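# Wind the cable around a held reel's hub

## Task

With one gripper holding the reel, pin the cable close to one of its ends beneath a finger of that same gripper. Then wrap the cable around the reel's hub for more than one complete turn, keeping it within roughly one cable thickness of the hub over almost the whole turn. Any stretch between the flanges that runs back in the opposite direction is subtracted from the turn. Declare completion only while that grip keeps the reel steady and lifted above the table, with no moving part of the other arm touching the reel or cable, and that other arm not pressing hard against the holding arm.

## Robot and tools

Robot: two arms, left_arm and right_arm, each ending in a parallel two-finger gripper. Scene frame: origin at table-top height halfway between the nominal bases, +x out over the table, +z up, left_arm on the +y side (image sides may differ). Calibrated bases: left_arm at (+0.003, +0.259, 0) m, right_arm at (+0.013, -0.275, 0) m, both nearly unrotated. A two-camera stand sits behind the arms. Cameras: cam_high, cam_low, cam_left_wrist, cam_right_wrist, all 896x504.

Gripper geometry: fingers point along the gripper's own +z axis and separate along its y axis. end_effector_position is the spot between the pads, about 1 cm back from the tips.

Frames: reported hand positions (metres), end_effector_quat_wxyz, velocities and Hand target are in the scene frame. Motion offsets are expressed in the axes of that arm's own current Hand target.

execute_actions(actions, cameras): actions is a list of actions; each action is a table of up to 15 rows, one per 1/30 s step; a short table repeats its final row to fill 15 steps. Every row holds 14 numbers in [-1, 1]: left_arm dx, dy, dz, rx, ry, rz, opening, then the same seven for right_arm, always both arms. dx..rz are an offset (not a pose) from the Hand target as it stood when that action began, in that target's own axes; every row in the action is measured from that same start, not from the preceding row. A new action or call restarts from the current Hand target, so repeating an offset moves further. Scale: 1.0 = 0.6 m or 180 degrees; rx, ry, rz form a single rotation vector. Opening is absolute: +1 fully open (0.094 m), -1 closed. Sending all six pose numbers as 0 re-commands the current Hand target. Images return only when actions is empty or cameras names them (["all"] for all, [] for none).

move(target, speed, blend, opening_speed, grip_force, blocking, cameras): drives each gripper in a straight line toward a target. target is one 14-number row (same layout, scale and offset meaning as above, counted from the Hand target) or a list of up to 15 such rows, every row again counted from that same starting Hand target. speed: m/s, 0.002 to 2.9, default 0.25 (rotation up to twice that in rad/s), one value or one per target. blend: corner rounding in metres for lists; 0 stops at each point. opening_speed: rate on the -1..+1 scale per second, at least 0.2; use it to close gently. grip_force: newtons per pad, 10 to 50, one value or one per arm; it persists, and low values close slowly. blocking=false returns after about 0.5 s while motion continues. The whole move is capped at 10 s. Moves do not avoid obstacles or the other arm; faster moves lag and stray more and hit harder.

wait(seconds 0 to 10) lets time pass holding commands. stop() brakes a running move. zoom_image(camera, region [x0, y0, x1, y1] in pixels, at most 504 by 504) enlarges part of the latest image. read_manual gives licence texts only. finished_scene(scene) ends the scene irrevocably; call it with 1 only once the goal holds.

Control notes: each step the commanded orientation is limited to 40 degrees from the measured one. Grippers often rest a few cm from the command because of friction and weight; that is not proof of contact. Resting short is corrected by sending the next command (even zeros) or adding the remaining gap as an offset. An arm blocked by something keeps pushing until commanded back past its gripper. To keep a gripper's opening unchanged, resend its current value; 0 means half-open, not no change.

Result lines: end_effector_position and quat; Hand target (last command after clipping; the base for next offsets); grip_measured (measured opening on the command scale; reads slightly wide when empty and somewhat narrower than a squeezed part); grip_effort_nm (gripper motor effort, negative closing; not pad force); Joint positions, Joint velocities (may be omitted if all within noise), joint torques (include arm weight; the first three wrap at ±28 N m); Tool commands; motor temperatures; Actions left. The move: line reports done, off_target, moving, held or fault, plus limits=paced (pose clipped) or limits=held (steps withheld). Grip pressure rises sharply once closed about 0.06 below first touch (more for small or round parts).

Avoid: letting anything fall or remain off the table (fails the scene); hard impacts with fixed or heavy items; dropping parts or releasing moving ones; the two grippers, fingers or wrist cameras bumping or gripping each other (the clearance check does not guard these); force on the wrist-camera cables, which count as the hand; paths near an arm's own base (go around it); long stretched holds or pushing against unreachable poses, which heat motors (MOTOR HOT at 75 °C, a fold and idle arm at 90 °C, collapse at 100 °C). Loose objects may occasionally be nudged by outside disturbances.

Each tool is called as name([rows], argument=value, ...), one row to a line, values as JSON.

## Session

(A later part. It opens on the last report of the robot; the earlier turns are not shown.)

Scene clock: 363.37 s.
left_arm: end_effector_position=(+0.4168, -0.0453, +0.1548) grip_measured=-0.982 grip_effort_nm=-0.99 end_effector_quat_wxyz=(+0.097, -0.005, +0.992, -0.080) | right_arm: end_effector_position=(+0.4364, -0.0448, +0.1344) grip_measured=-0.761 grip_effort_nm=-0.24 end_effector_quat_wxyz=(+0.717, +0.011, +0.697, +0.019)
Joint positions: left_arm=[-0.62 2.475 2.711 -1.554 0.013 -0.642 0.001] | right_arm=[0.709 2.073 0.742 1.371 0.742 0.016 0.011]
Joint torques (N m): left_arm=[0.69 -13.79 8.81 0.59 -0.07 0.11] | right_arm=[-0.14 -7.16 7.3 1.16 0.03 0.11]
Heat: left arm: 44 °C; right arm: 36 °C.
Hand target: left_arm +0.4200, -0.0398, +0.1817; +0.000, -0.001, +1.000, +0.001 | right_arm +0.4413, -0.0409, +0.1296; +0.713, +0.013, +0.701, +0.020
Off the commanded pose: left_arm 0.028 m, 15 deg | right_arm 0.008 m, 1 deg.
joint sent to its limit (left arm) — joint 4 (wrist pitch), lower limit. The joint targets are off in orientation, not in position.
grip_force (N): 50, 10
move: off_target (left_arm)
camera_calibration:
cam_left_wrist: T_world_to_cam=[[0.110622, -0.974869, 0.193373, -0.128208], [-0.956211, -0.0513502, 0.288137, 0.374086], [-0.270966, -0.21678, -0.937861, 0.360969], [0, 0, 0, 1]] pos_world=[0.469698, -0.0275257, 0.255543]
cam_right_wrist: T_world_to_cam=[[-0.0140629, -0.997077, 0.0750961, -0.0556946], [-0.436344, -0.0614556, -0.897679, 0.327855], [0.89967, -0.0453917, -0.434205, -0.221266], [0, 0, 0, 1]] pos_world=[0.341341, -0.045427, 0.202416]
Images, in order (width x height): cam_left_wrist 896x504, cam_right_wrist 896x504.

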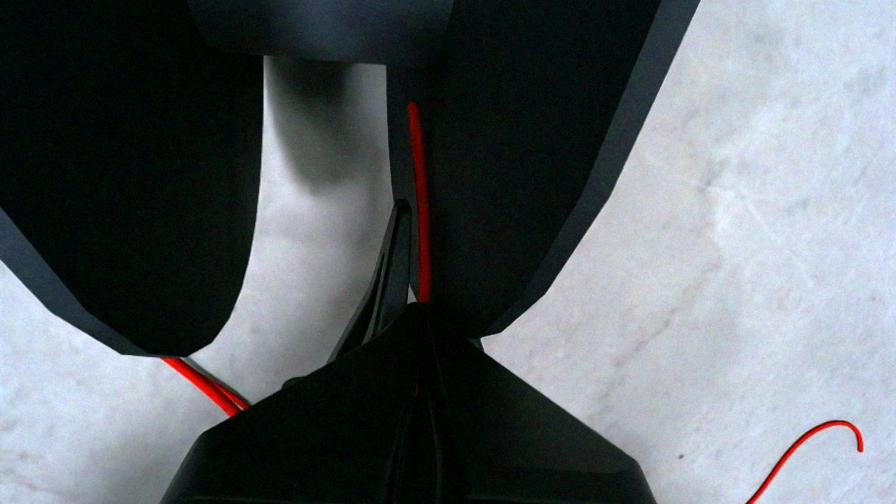

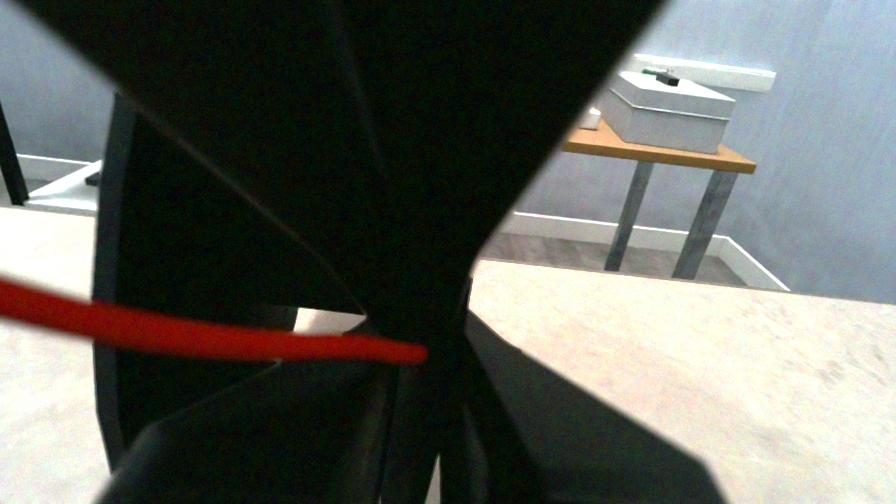

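move(target=[0,0,-0.012,0,0,0,-1,0,0,0,0,0,0,-1], speed=0.04)

move(target=[0,0,-0.01,0,0,0,-1,0,0,0,0,0,0,-1], speed=0.04, cameras=["cam_left_wrist","cam_right_wrist"])

Scene clock: 370.10 s.
left_arm: end_effector_position=(+0.4171, -0.0455, +0.1555) grip_measured=-0.982 grip_effort_nm=-0.99 end_effector_quat_wxyz=(+0.098, -0.005, +0.992, -0.081) | right_arm: end_effector_position=(+0.4364, -0.0448, +0.1344) grip_measured=-0.765 grip_effort_nm=-0.24 end_effector_quat_wxyz=(+0.717, +0.011, +0.697, +0.019)
Joint positions: left_arm=[-0.62 2.475 2.714 -1.554 0.013 -0.642 0.001] | right_arm=[0.709 2.073 0.742 1.371 0.742 0.016 0.011]
Joint torques (N m): left_arm=[0.69 -14.61 9.01 0.61 -0.07 0.11] | right_arm=[-0.08 -7.12 7.16 1.15 0.05 0.08]
Heat: left arm: 45 °C; right arm: 36 °C.
Hand target: left_arm +0.4200, -0.0398, +0.1889; +0.000, -0.001, +1.000, +0.000 | right_arm +0.4413, -0.0409, +0.1296; +0.713, +0.013, +0.701, +0.020
Off the commanded pose: left_arm 0.034 m, 15 deg | right_arm 0.008 m, 1 deg.
joint sent to its limit (left arm) — joint 4 (wrist pitch), lower limit. The joint targets are off in orientation, not in position.
grip_force (N): 50, 10
move: off_target (left_arm)

Scene clock: 374.67 s.
left_arm: end_effector_position=(+0.4171, -0.0455, +0.1555) grip_measured=-0.982 grip_effort_nm=-0.99 end_effector_quat_wxyz=(+0.098, -0.005, +0.992, -0.081) | right_arm: end_effector_position=(+0.4364, -0.0448, +0.1344) grip_measured=-0.765 grip_effort_nm=-0.24 end_effector_quat_wxyz=(+0.717, +0.011, +0.697, +0.019)
Joint positions: left_arm=[-0.62 2.475 2.714 -1.554 0.013 -0.642 0.001] | right_arm=[0.709 2.073 0.742 1.371 0.742 0.016 0.011]
Joint torques (N m): left_arm=[0.69 -15.42 9.36 0.6 -0.07 0.11] | right_arm=[-0.17 -7.36 7.23 1.18 0.03 0.1]
Heat: left arm: 46 °C; right arm: 36 °C.
Hand target: left_arm +0.4200, -0.0398, +0.1949; +0.000, -0.001, +1.000, +0.000 | right_arm +0.4413, -0.0409, +0.1296; +0.713, +0.013, +0.701, +0.020
Off the commanded pose: left_arm 0.040 m, 15 deg | right_arm 0.008 m, 1 deg.
joint sent to its limit (left arm) — joint 4 (wrist pitch), lower limit. The joint targets are off in position and orientation.
grip_force (N): 50, 10
move: off_target (left_arm)
camera_calibration:
cam_left_wrist: T_world_to_cam=[[0.110347, -0.974595, 0.194905, -0.128611], [-0.956749, -0.0510504, 0.2864, 0.374686], [-0.269174, -0.218078, -0.938076, 0.360833], [0, 0, 0, 1]] pos_world=[0.469799, -0.0275262, 0.256246]
cam_right_wrist: T_world_to_cam=[[-0.0140629, -0.997077, 0.0750961, -0.0556946], [-0.436344, -0.0614556, -0.897679, 0.327855], [0.89967, -0.0453917, -0.434205, -0.221266], [0, 0, 0, 1]] pos_world=[0.341341, -0.045427, 0.202416]
Images, in order (width x height): cam_left_wrist 896x504, cam_right_wrist 896x504.

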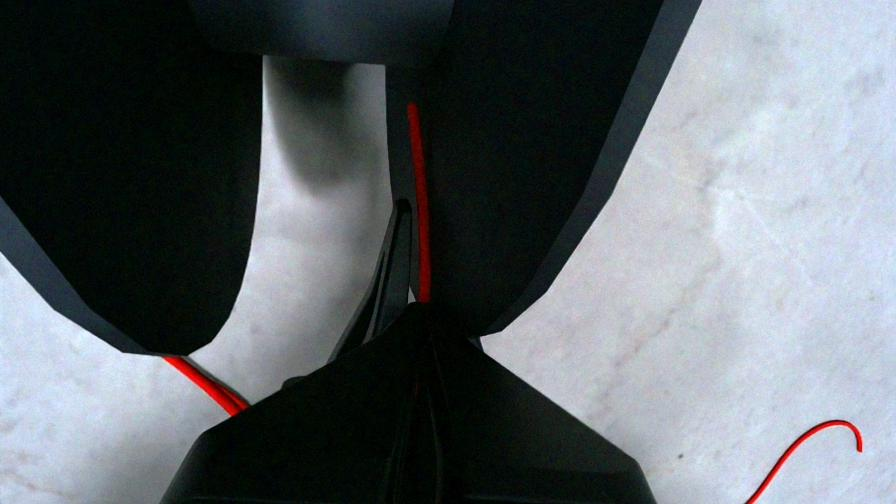

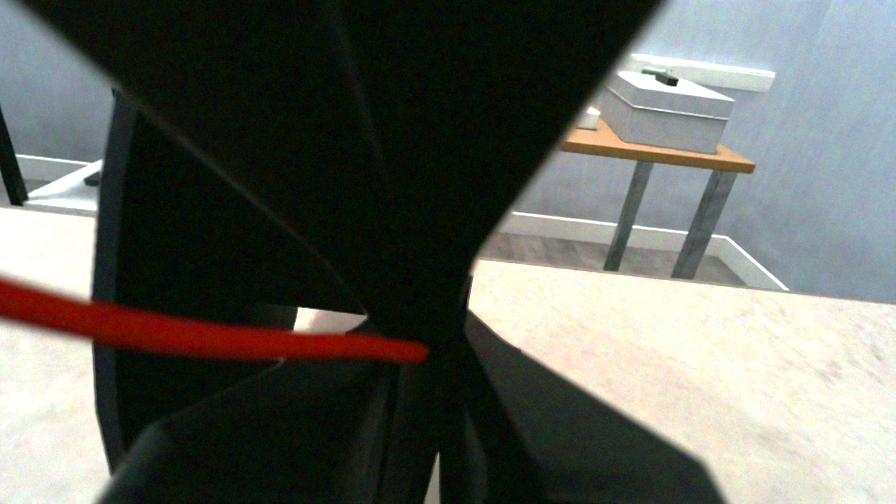

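move(target=[0,0,-0.012,0,0,0,-1,0,0,0,0,0,0,-1], speed=0.04)

move(target=[0,0,-0.012,0,0,0,-1,0,0,0,0,0,0,-1], speed=0.04, cameras=["cam_left_wrist","cam_right_wrist"])

Scene clock: 381.90 s.
left_arm: end_effector_position=(+0.4178, -0.0460, +0.1576) grip_measured=-0.982 grip_effort_nm=-0.99 end_effector_quat_wxyz=(+0.101, -0.005, +0.991, -0.083) | right_arm: end_effector_position=(+0.4369, -0.0451, +0.1354) grip_measured=-0.777 grip_effort_nm=-0.24 end_effector_quat_wxyz=(+0.718, +0.014, +0.696, +0.018)
Joint positions: left_arm=[-0.62 2.475 2.721 -1.554 0.013 -0.642 0.001] | right_arm=[0.709 2.073 0.745 1.371 0.747 0.016 0.01]
Joint torques (N m): left_arm=[0.68 -16.21 9.31 0.61 -0.06 0.11] | right_arm=[-0.09 -7.41 6.82 1.12 0.03 0.12]
Heat: left arm: 47 °C; right arm: 36 °C.
Hand target: left_arm +0.4200, -0.0398, +0.2021; +0.000, -0.001, +1.000, +0.000 | right_arm +0.4413, -0.0409, +0.1296; +0.713, +0.013, +0.701, +0.020
Off the commanded pose: left_arm 0.045 m, 15 deg | right_arm 0.008 m, 1 deg.
joint sent to its limit (left arm) — joint 4 (wrist pitch), lower limit. The joint targets are off in position and orientation.
grip_force (N): 50, 10
move: off_target (left_arm)

Scene clock: 386.83 s.
left_arm: end_effector_position=(+0.4174, -0.0445, +0.1662) grip_measured=-0.982 grip_effort_nm=-0.99 end_effector_quat_wxyz=(+0.107, -0.006, +0.990, -0.087) | right_arm: end_effector_position=(+0.4370, -0.0431, +0.1357) grip_measured=-0.845 grip_effort_nm=-0.24 end_effector_quat_wxyz=(+0.718, +0.011, +0.695, +0.022)
Joint positions: left_arm=[-0.618 2.461 2.728 -1.56 0.013 -0.642 0.001] | right_arm=[0.709 2.073 0.746 1.371 0.736 0.017 0.007]
Joint torques (N m): left_arm=[0.51 -15.79 9.31 0.7 -0.07 0.1] | right_arm=[-0.28 -7.28 7.02 1.16 0.07 0.08]
Heat: left arm: 46 °C; right arm: 36 °C.
Hand target: left_arm +0.4199, -0.0399, +0.2093; +0.000, -0.001, +1.000, +0.001 | right_arm +0.4413, -0.0409, +0.1296; +0.713, +0.013, +0.701, +0.020
Off the commanded pose: left_arm 0.043 m, 16 deg | right_arm 0.008 m, 1 deg.
joint sent to its limit (left arm) — joint 4 (wrist pitch), lower limit. The joint targets are off in position and orientation.
grip_force (N): 50, 10
move: off_target (left_arm)
camera_calibration:
cam_left_wrist: T_world_to_cam=[[0.108449, -0.971703, 0.209838, -0.131364], [-0.961707, -0.0491037, 0.269644, 0.376868], [-0.25171, -0.231045, -0.939819, 0.363614], [0, 0, 0, 1]] pos_world=[0.468208, -0.02513, 0.267676]
cam_right_wrist: T_world_to_cam=[[-0.00810175, -0.997452, 0.0708811, -0.0561763], [-0.433078, -0.0603908, -0.899331, 0.328235], [0.90132, -0.0379832, -0.431485, -0.221953], [0, 0, 0, 1]] pos_world=[0.341746, -0.0446413, 0.203405]
Images, in order (width x height): cam_left_wrist 896x504, cam_right_wrist 896x504.

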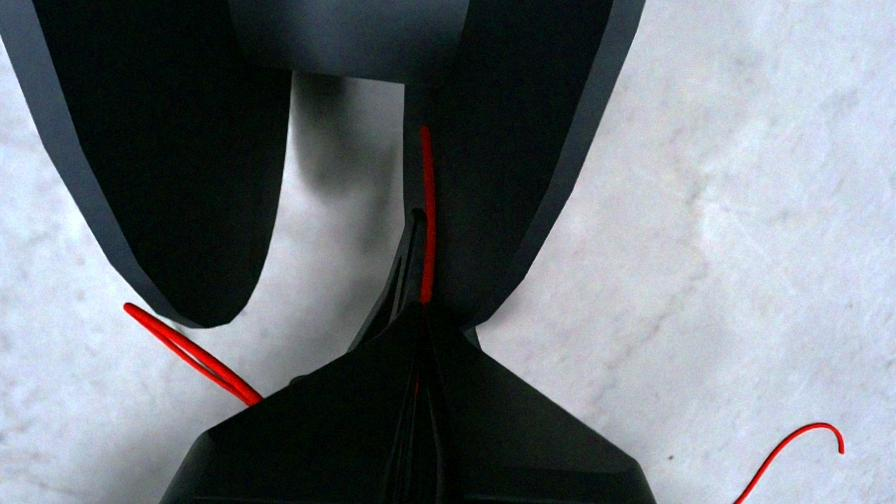

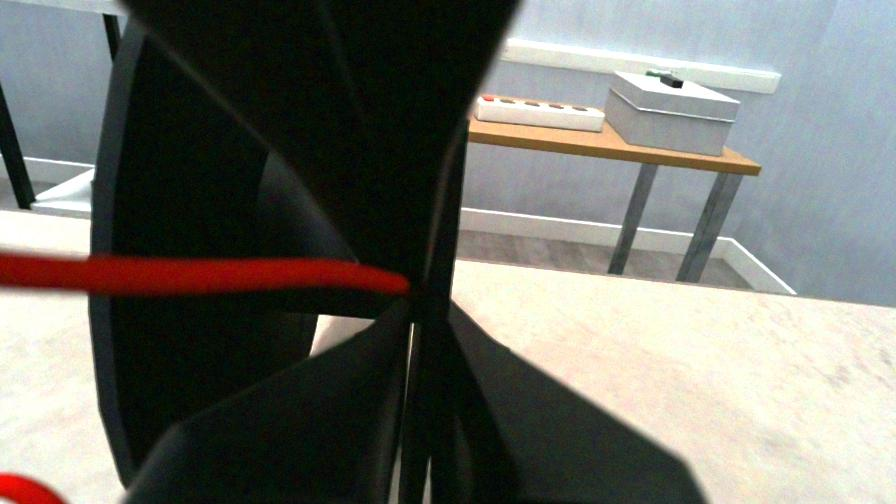

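move(target=[0,0,0,0,0,0,-1,0,0,0,0,0,0,-1], grip_force=[50,50], cameras=["cam_left_wrist","cam_right_wrist"])

Scene clock: 388.90 s.
left_arm: end_effector_position=(+0.4190, -0.0436, +0.1681) grip_measured=-0.982 grip_effort_nm=-0.99 end_effector_quat_wxyz=(+0.113, -0.005, +0.990, -0.086) | right_arm: end_effector_position=(+0.4371, -0.0434, +0.1360) grip_measured=-0.906 grip_effort_nm=-0.98 end_effector_quat_wxyz=(+0.718, +0.012, +0.695, +0.022)
Joint positions: left_arm=[-0.618 2.461 2.735 -1.56 0.004 -0.641 0.001] | right_arm=[0.71 2.073 0.747 1.371 0.739 0.017 0.004]
Joint torques (N m): left_arm=[0.54 -15.73 8.87 0.71 -0.06 0.1] | right_arm=[-0.12 -7.24 7.02 1.18 0.01 0.11]
Heat: left arm: 45 °C; right arm: 36 °C.
Hand target: left_arm +0.4199, -0.0399, +0.2094; +0.000, -0.001, +1.000, +0.000 | right_arm +0.4414, -0.0410, +0.1296; +0.713, +0.013, +0.701, +0.020
Off the commanded pose: left_arm 0.041 m, 16 deg | right_arm 0.008 m, 1 deg.
joint sent to its limit (left arm) — joint 4 (wrist pitch), lower limit. The joint targets are off in position and orientation.
move: off_target (left_arm)
camera_calibration:
cam_left_wrist: T_world_to_cam=[[0.107285, -0.972349, 0.20743, -0.130179], [-0.964493, -0.0511423, 0.259109, 0.380809], [-0.241336, -0.227863, -0.943311, 0.362397], [0, 0, 0, 1]] pos_world=[0.468714, -0.0245272, 0.270185]
cam_right_wrist: T_world_to_cam=[[-0.0108422, -0.997468, 0.0702848, -0.055228], [-0.43282, -0.0586818, -0.899568, 0.328443], [0.901415, -0.0401739, -0.431088, -0.222079], [0, 0, 0, 1]] pos_world=[0.341743, -0.0447363, 0.203603]
Images, in order (width x height): cam_left_wrist 896x504, cam_right_wrist 896x504.

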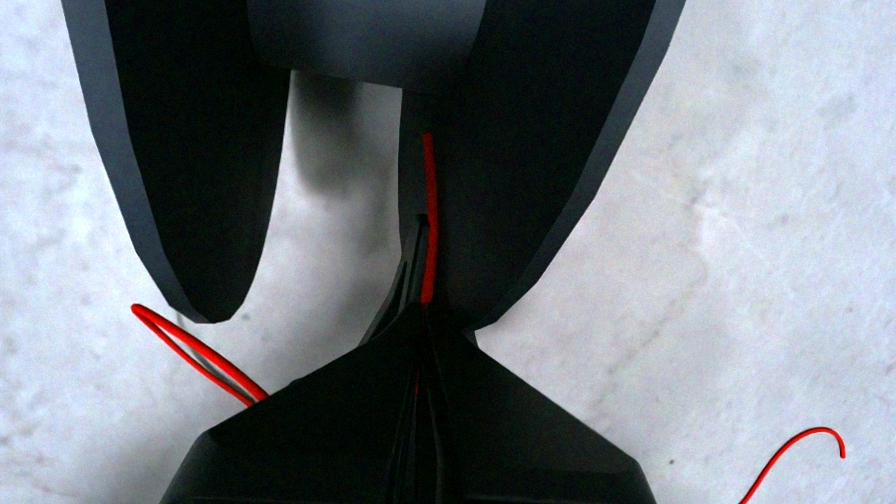

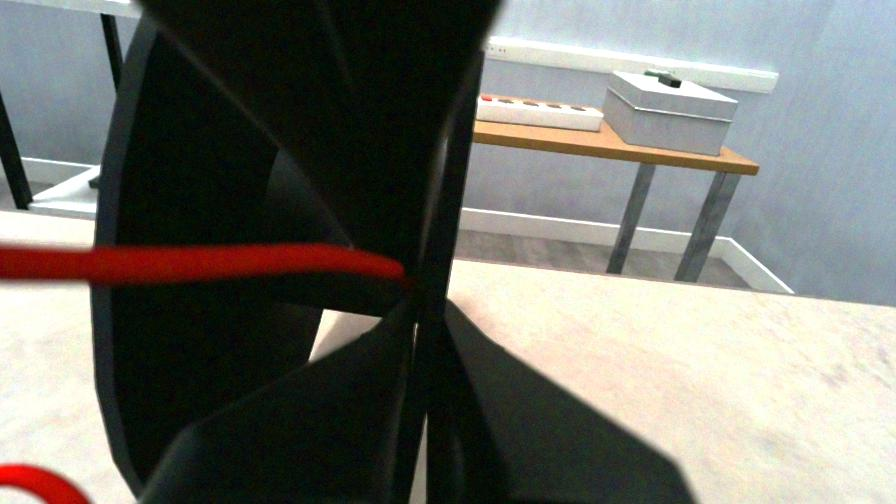

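move(target=[0,0,0,0,0,0,-0.75,0,0,0,0,0,0,-1], opening_speed=0.5)

move([
  [0,0,-0.15,0,0,0,-0.75,0,0,0,0,0,0,-1],
  [0,0.4,-0.15,0,0,0,-0.75,0,0,0,0,0,0,-1],
], speed=0.12, blend=[0.02,0], cameras=["all"])

Scene clock: 392.17 s.
left_arm: end_effector_position=(+0.4191, -0.0431, +0.1704) grip_measured=-0.753 grip_effort_nm=0.15 end_effector_quat_wxyz=(+0.115, -0.004, +0.990, -0.086) | right_arm: end_effector_position=(+0.4371, -0.0445, +0.1359) grip_measured=-0.906 grip_effort_nm=-0.98 end_effector_quat_wxyz=(+0.718, +0.014, +0.695, +0.019)
Joint positions: left_arm=[-0.618 2.456 2.735 -1.56 0.002 -0.638 0.012] | right_arm=[0.71 2.073 0.747 1.371 0.745 0.017 0.004]
Joint torques (N m): left_arm=[0.49 -15.32 8.94 0.71 -0.07 0.11] | right_arm=[-0.12 -7.36 6.84 1.16 0.06 0.14]
Heat: left arm: 45 °C; right arm: 36 °C.
Hand target: left_arm +0.4199, -0.0399, +0.2094; +0.000, -0.001, +1.000, +0.000 | right_arm +0.4414, -0.0410, +0.1296; +0.713, +0.013, +0.701, +0.020
Off the commanded pose: left_arm 0.039 m, 17 deg | right_arm 0.008 m, 1 deg.
joint sent to its limit (left arm) — joint 4 (wrist pitch), lower limit. The joint targets are off in position and orientation.
move: off_target (left_arm)

Scene clock: 396.60 s.
left_arm: end_effector_position=(+0.4304, +0.1977, +0.2862) grip_measured=-0.753 grip_effort_nm=0.14 end_effector_quat_wxyz=(+0.210, -0.012, +0.977, -0.039) | right_arm: end_effector_position=(+0.4371, -0.0442, +0.1359) grip_measured=-0.906 grip_effort_nm=-0.98 end_effector_quat_wxyz=(+0.718, +0.014, +0.695, +0.020)
Joint positions: left_arm=[-0.129 1.995 2.414 -1.56 0.013 -0.167 0.012] | right_arm=[0.71 2.073 0.747 1.371 0.744 0.017 0.004]
Joint torques (N m): left_arm=[-0.12 -11.23 4.19 0.94 -0.03 0.13] | right_arm=[0.03 -7.17 7.01 1.16 -0.02 0.06]
Heat: left arm: 44 °C; right arm: 36 °C.
Hand target: left_arm +0.4195, +0.2000, +0.2996; +0.000, -0.001, +1.000, +0.000 | right_arm +0.4414, -0.0410, +0.1296; +0.713, +0.013, +0.701, +0.020
Off the commanded pose: left_arm 0.017 m, 25 deg | right_arm 0.008 m, 1 deg.
elbow stopped short (left arm): the move would have taken joint 3 (elbow) straighter than the controller allows.
joint sent to its limit (left arm) — joint 4 (wrist pitch), lower limit. The joint targets are off in orientation, not in position.
move: off_target (left_arm)
camera_calibration:
cam_left_wrist: T_world_to_cam=[[0.112512, -0.983639, 0.140699, 0.0977329], [-0.992616, -0.104802, 0.0610802, 0.452922], [-0.0453353, -0.146532, -0.988167, 0.443918], [0, 0, 0, 1]] pos_world=[0.458706, 0.208649, 0.397249]
cam_right_wrist: T_world_to_cam=[[-0.0154292, -0.997418, 0.0701422, -0.0540192], [-0.433208, -0.0565562, -0.899518, 0.328636], [0.901162, -0.044265, -0.431216, -0.222162], [0, 0, 0, 1]] pos_world=[0.341738, -0.0451273, 0.203603]

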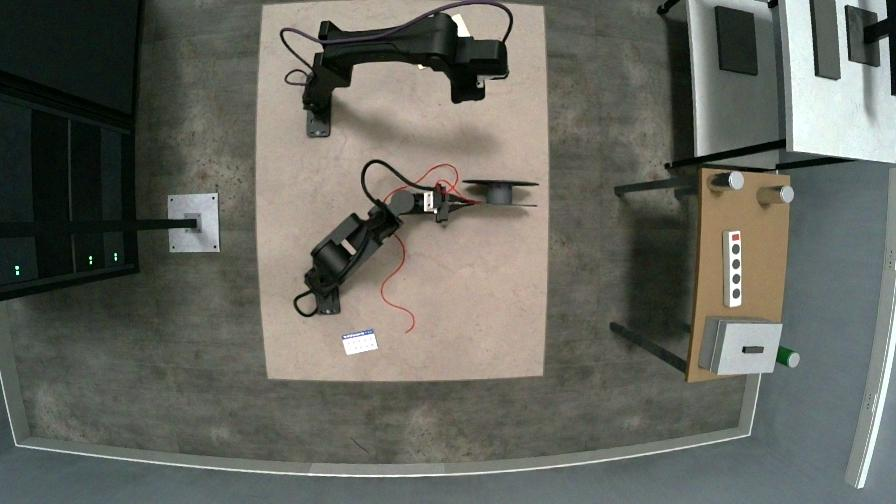

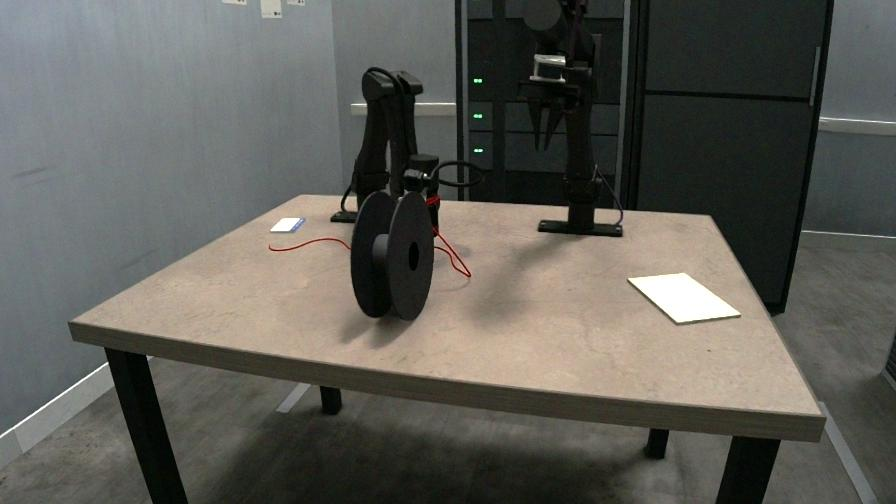

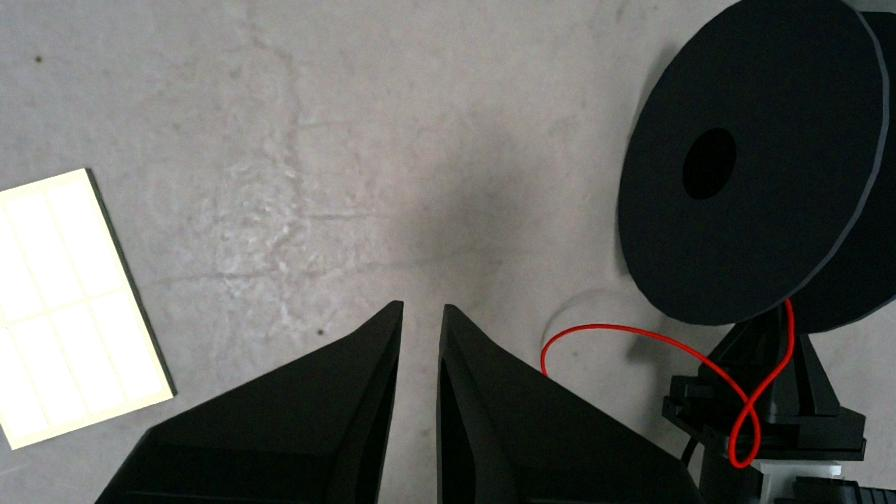

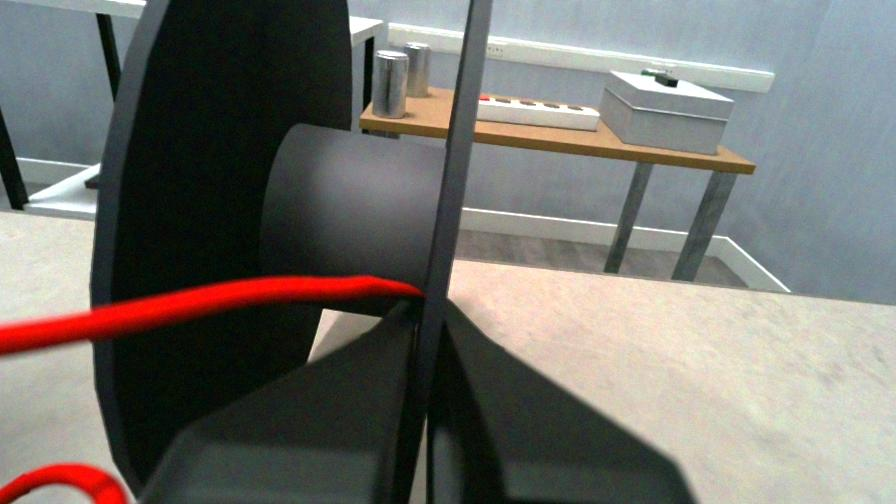

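move([
  [0,0,0,0,0,0,-0.75,-0.15,0,-0.02,0,0,0,-1],
  [0,0,0,0,0,0,-0.75,-0.5,0.03,-0.05,0,0,0,-1],
], speed=0.15, blend=[0.05,0], cameras=["all"])

Scene clock: 406.80 s.
left_arm: end_effector_position=(+0.4304, +0.1977, +0.2862) grip_measured=-0.753 grip_effort_nm=0.14 end_effector_quat_wxyz=(+0.210, -0.011, +0.977, -0.039) | right_arm: end_effector_position=(+0.4155, -0.0274, +0.3907) grip_measured=-0.906 grip_effort_nm=-0.98 end_effector_quat_wxyz=(+0.692, -0.021, +0.721, -0.002)
Joint positions: left_arm=[-0.129 1.995 2.414 -1.56 0.013 -0.165 0.012] | right_arm=[0.784 1.524 1.364 0.101 0.799 0.011 0.004]
Joint torques (N m): left_arm=[-0.23 -11.23 4.16 0.94 -0.05 0.15] | right_arm=[0.65 -10.45 12.33 1.36 0.28 0.15]
Heat: left arm: 43 °C; right arm: 36 °C.
Hand target: left_arm +0.4195, +0.2000, +0.2996; +0.000, -0.001, +1.000, +0.000 | right_arm +0.4063, -0.0372, +0.4296; +0.713, +0.013, +0.701, +0.020
Off the commanded pose: left_arm 0.017 m, 25 deg | right_arm 0.041 m, 6 deg.
joint sent to its limit (left arm) — joint 4 (wrist pitch), lower limit. The joint targets are off in orientation, not in position.
move: off_target (left_arm, right_arm); blend cut to 0.0453 m at target 1
camera_calibration:
cam_left_wrist: T_world_to_cam=[[0.111176, -0.983881, 0.140063, 0.0985491], [-0.992761, -0.103507, 0.0609208, 0.452771], [-0.0454413, -0.145822, -0.988267, 0.443843], [0, 0, 0, 1]] pos_world=[0.458706, 0.208548, 0.397249]
cam_right_wrist: T_world_to_cam=[[0.0115458, -0.988575, 0.150286, -0.0976954], [-0.495583, -0.136195, -0.857816, 0.556904], [0.868484, -0.0645748, -0.491493, -0.0554815], [0, 0, 0, 1]] pos_world=[0.325305, -0.0243142, 0.465134]

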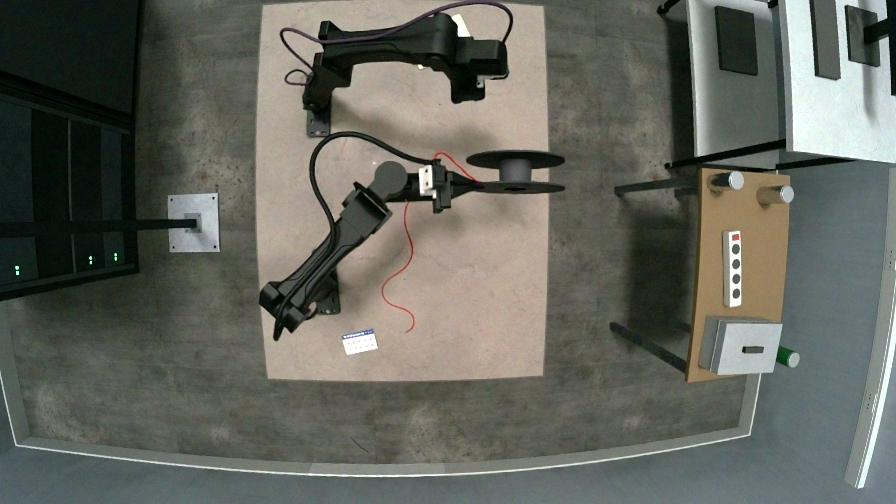

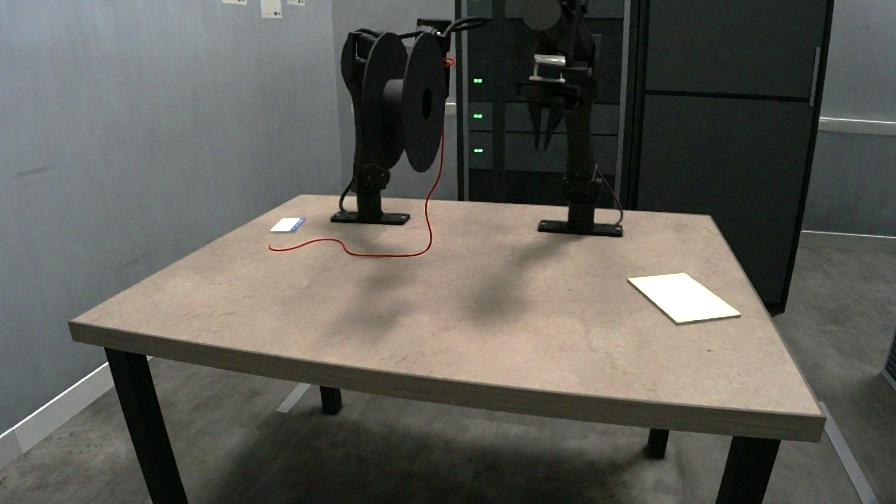

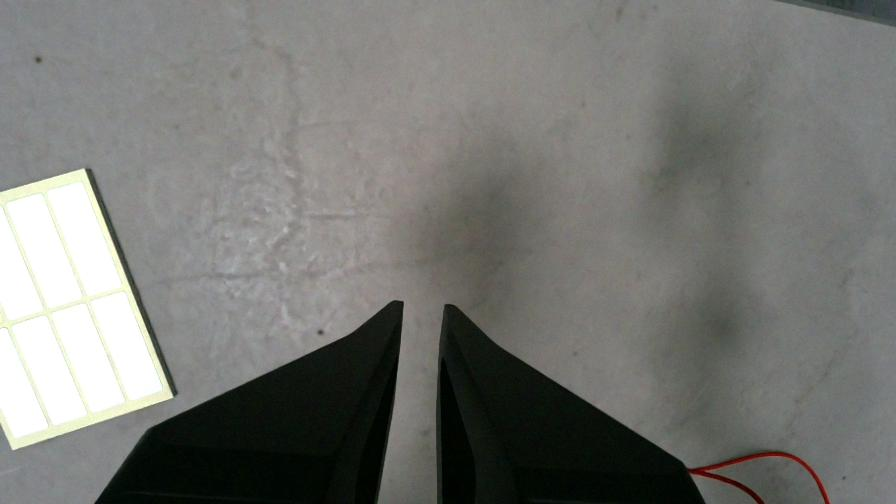

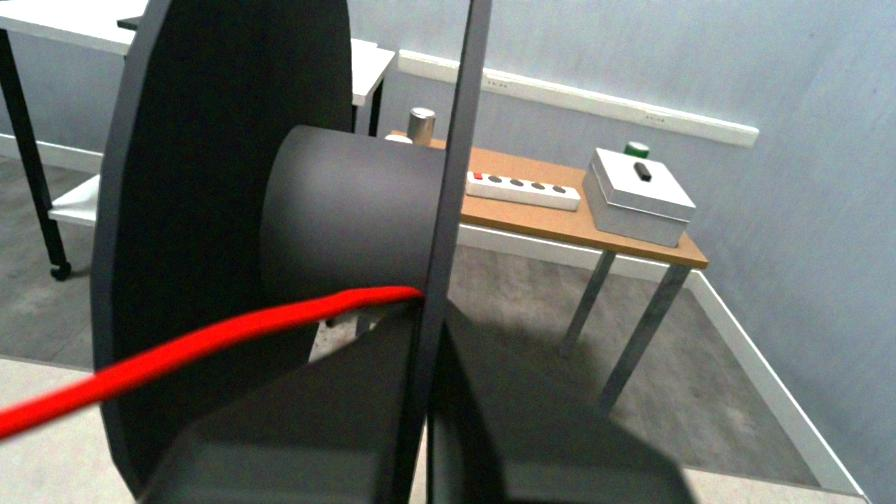

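move(target=[0,0,0,0,0,0,-0.75,-0.27,0.03,0,0,0,0,-1], speed=0.15, cameras=["cam_high","cam_low"])

Scene clock: 420.23 s.
left_arm: end_effector_position=(+0.4304, +0.1977, +0.2862) grip_measured=-0.753 grip_effort_nm=0.14 end_effector_quat_wxyz=(+0.210, -0.011, +0.977, -0.039) | right_arm: end_effector_position=(+0.4072, -0.0242, +0.5859) grip_measured=-0.906 grip_effort_nm=-0.98 end_effector_quat_wxyz=(+0.717, -0.006, +0.696, +0.013)
Joint positions: left_arm=[-0.129 1.995 2.414 -1.56 0.013 -0.165 0.012] | right_arm=[0.81 2.009 2.827 -0.774 0.825 -0.023 0.004]
Joint torques (N m): left_arm=[-0.24 -11.22 4.22 0.93 -0.05 0.15] | right_arm=[0.85 -7.42 8.66 1.37 0.17 0.14]
Heat: left arm: 41 °C; right arm: 38 °C.
Hand target: left_arm +0.4195, +0.2000, +0.2996; +0.000, -0.001, +1.000, +0.000 | right_arm +0.4036, -0.0270, +0.5922; +0.713, +0.013, +0.701, +0.020
Off the commanded pose: left_arm 0.017 m, 25 deg | right_arm 0.008 m, 2 deg.
elbow stopped short (right arm): the move would have taken joint 3 (elbow) straighter than the controller allows.
joint sent to its limit (left arm) — joint 4 (wrist pitch), lower limit. The joint targets are off in orientation, not in position.
move: off_target (left_arm)
Images, in order (width x height): cam_high 896x504, cam_low 896x504.

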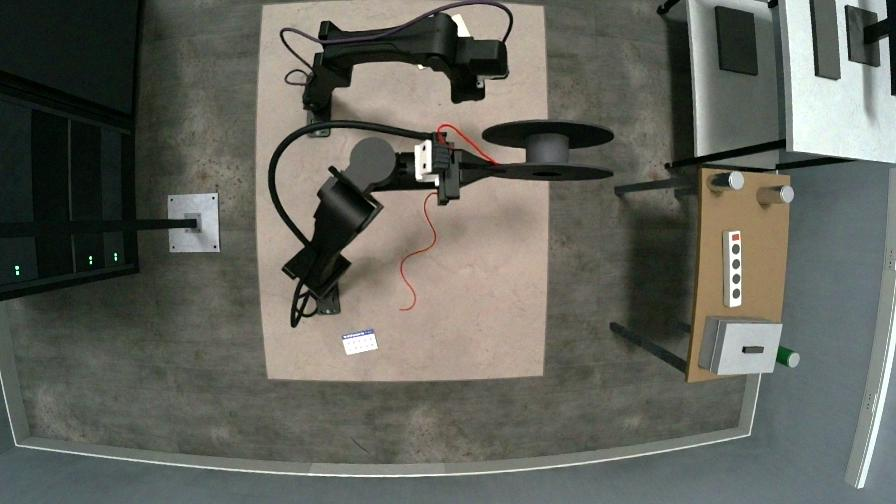

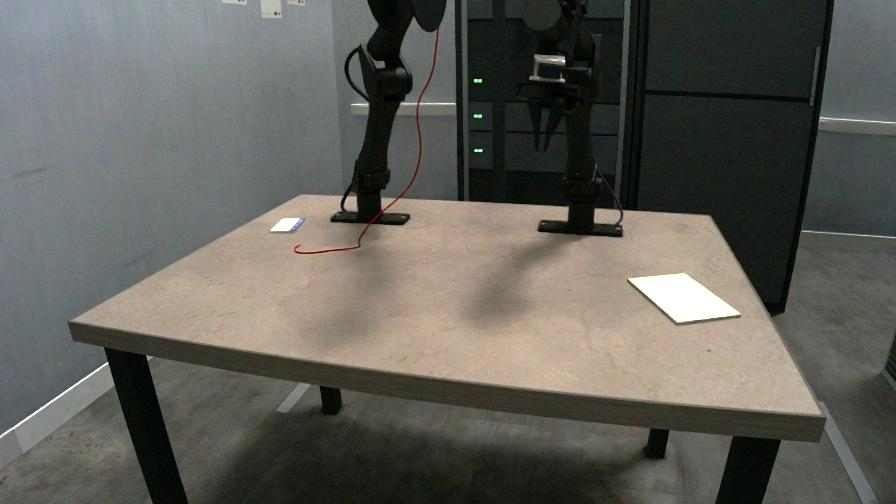

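move([
  [0.2,-0.3,0.2,0,0,0.3,0,0,0,0,0,0,0,-1],
  [0.271,-0.732,0.3,0,0,0.444,0,0,0,0,0,0,0,-1],
], speed=0.2, blend=[0.05,0], cameras=["cam_high","cam_low","cam_left_wrist"])

Scene clock: 433.60 s.
left_arm: end_effector_position=(+0.2498, -0.2254, +0.1109) grip_measured=-0.003 grip_effort_nm=0.14 end_effector_quat_wxyz=(+0.119, +0.625, +0.770, -0.053) | right_arm: end_effector_position=(+0.4072, -0.0242, +0.5856) grip_measured=-0.906 grip_effort_nm=-0.98 end_effector_quat_wxyz=(+0.717, -0.006, +0.697, +0.013)
Joint positions: left_arm=[-1.09 2.635 2.831 -1.505 0.001 0.263 0.047] | right_arm=[0.81 2.009 2.827 -0.775 0.825 -0.023 0.004]
Joint torques (N m): left_arm=[0.2 -11.23 8.95 1.14 -0.04 0.24] | right_arm=[0.72 -7.45 8.62 1.35 0.18 0.17]
Heat: left arm: 40 °C; right arm: 37 °C.
Hand target: left_arm +0.2577, -0.2391, +0.1190; +0.000, +0.642, +0.767, +0.001 | right_arm +0.4036, -0.0270, +0.5922; +0.713, +0.013, +0.701, +0.020
Off the commanded pose: left_arm 0.018 m, 15 deg | right_arm 0.008 m, 3 deg.
elbow stopped short (right arm): the move would have taken joint 3 (elbow) straighter than the controller allows.
elbow stopped short (left arm): the move would have taken joint 3 (elbow) straighter than the controller allows.
move: off_target (left_arm, right_arm)
camera_calibration:
cam_left_wrist: T_world_to_cam=[[-0.945414, -0.324963, -0.0243264, 0.157696], [-0.322469, 0.922166, 0.213597, 0.287216], [-0.0469781, 0.209782, -0.976619, 0.279913], [0, 0, 0, 1]] pos_world=[0.254855, -0.272336, 0.215856]
Images, in order (width x height): cam_high 896x504, cam_low 896x504, cam_left_wrist 896x504.

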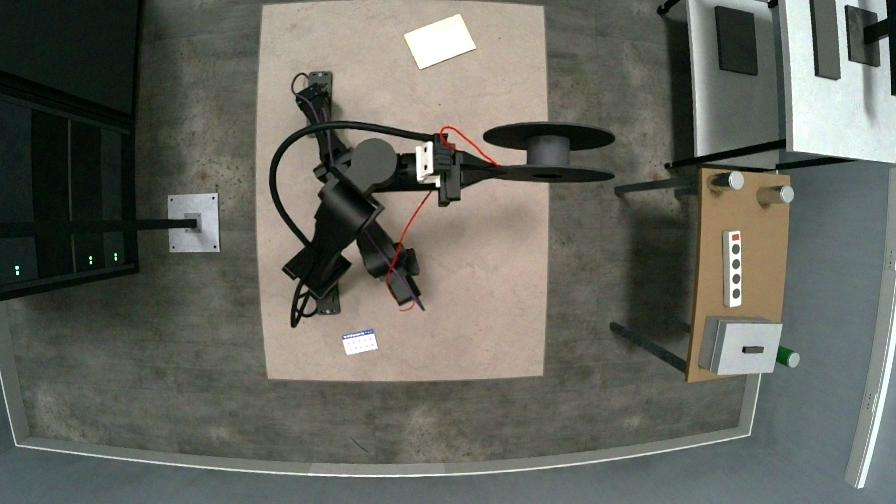

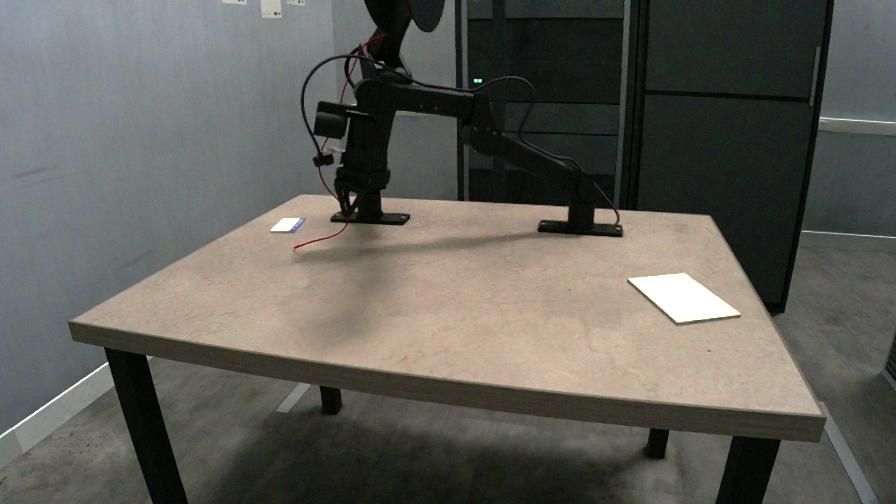

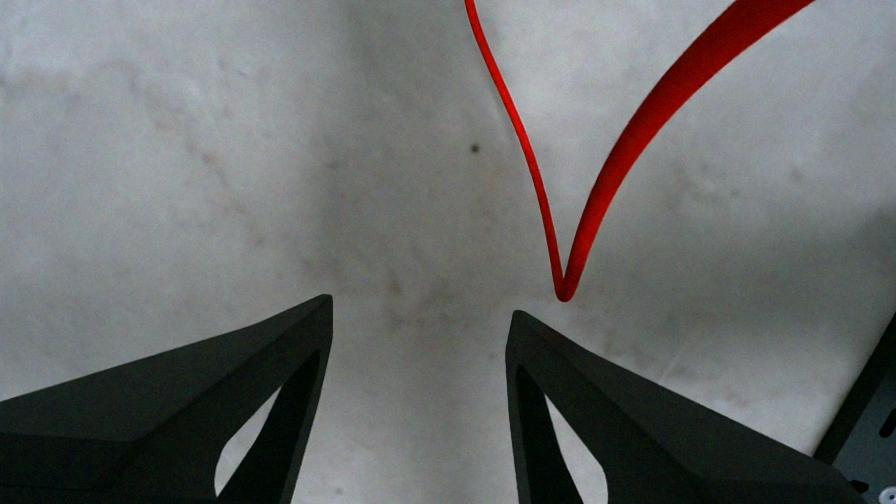

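move(target=[0.352,-0.1,0,0,0,0,0,0,0,0,0,0,0,-1], speed=0.12, cameras=["cam_high","cam_low","cam_left_wrist"])

Scene clock: 449.70 s.
left_arm: end_effector_position=(+0.1606, -0.0472, +0.1093) grip_measured=-0.003 grip_effort_nm=0.14 end_effector_quat_wxyz=(-0.011, +0.633, +0.774, +0.004) | right_arm: end_effector_position=(+0.4072, -0.0242, +0.5856) grip_measured=-0.906 grip_effort_nm=-0.98 end_effector_quat_wxyz=(+0.717, -0.006, +0.697, +0.013)
Joint positions: left_arm=[-1.086 1.875 1.592 -1.312 0.001 0.275 0.047] | right_arm=[0.81 2.009 2.827 -0.775 0.825 -0.023 0.004]
Joint torques (N m): left_arm=[0.64 -10.5 4.64 0.25 -0.09 0.24] | right_arm=[0.61 -7.51 8.69 1.32 0.19 0.15]
Heat: left arm: 39 °C; right arm: 36 °C.
Hand target: left_arm +0.1613, -0.0419, +0.1192; +0.000, +0.642, +0.767, +0.001 | right_arm +0.4036, -0.0270, +0.5922; +0.713, +0.013, +0.701, +0.020
Off the commanded pose: left_arm 0.011 m, 2 deg | right_arm 0.008 m, 3 deg.
elbow stopped short (right arm): the move would have taken joint 3 (elbow) straighter than the controller allows.
move: off_target (left_arm, right_arm)
camera_calibration:
cam_left_wrist: T_world_to_cam=[[-0.948799, -0.315478, 0.0159476, 0.127754], [-0.270103, 0.83644, 0.476878, 0.0532626], [-0.163784, 0.448154, -0.878825, 0.256194], [0, 0, 0, 1]] pos_world=[0.177559, -0.119062, 0.197713]
Images, in order (width x height): cam_high 896x504, cam_low 896x504, cam_left_wrist 896x504.

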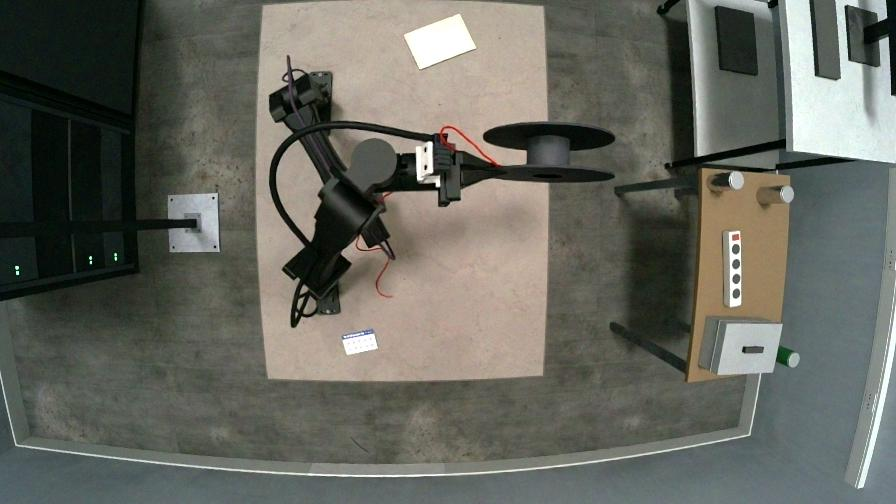

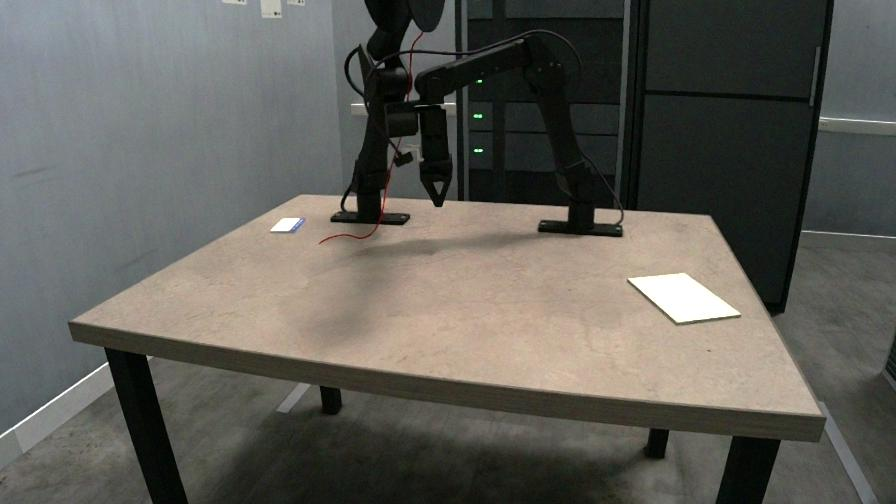

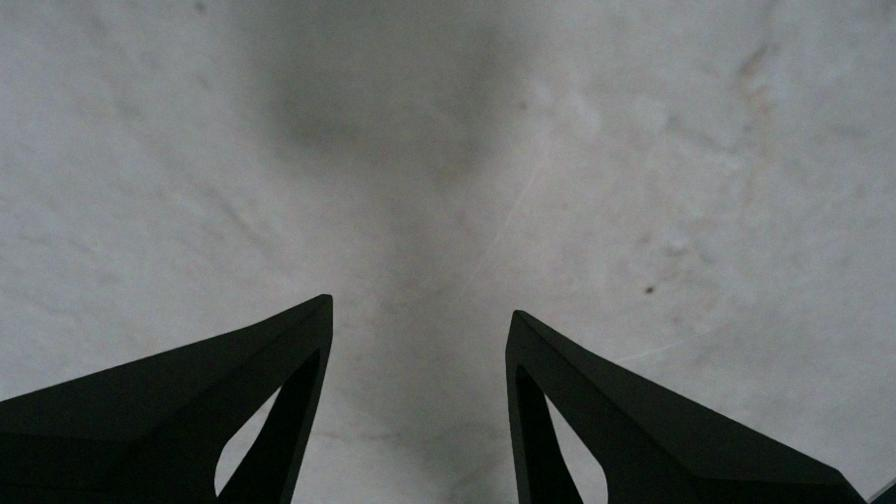

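zoom_image(camera="cam_high", region=[320, 160, 460, 310])

zoom_image(camera="cam_low", region=[310, 20, 490, 250])

Scaled by 3.360 from the camera's 896x504 image, which has a finer 1280x720 frame.

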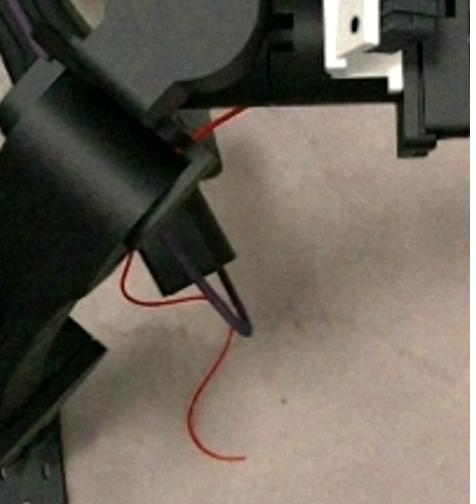

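Scaled by 2.191 from the camera's 896x504 image, which has a finer 1280x720 frame.

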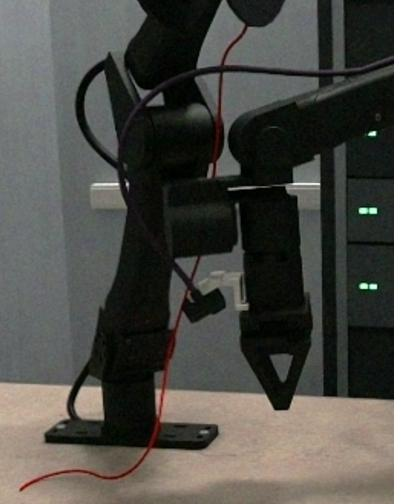

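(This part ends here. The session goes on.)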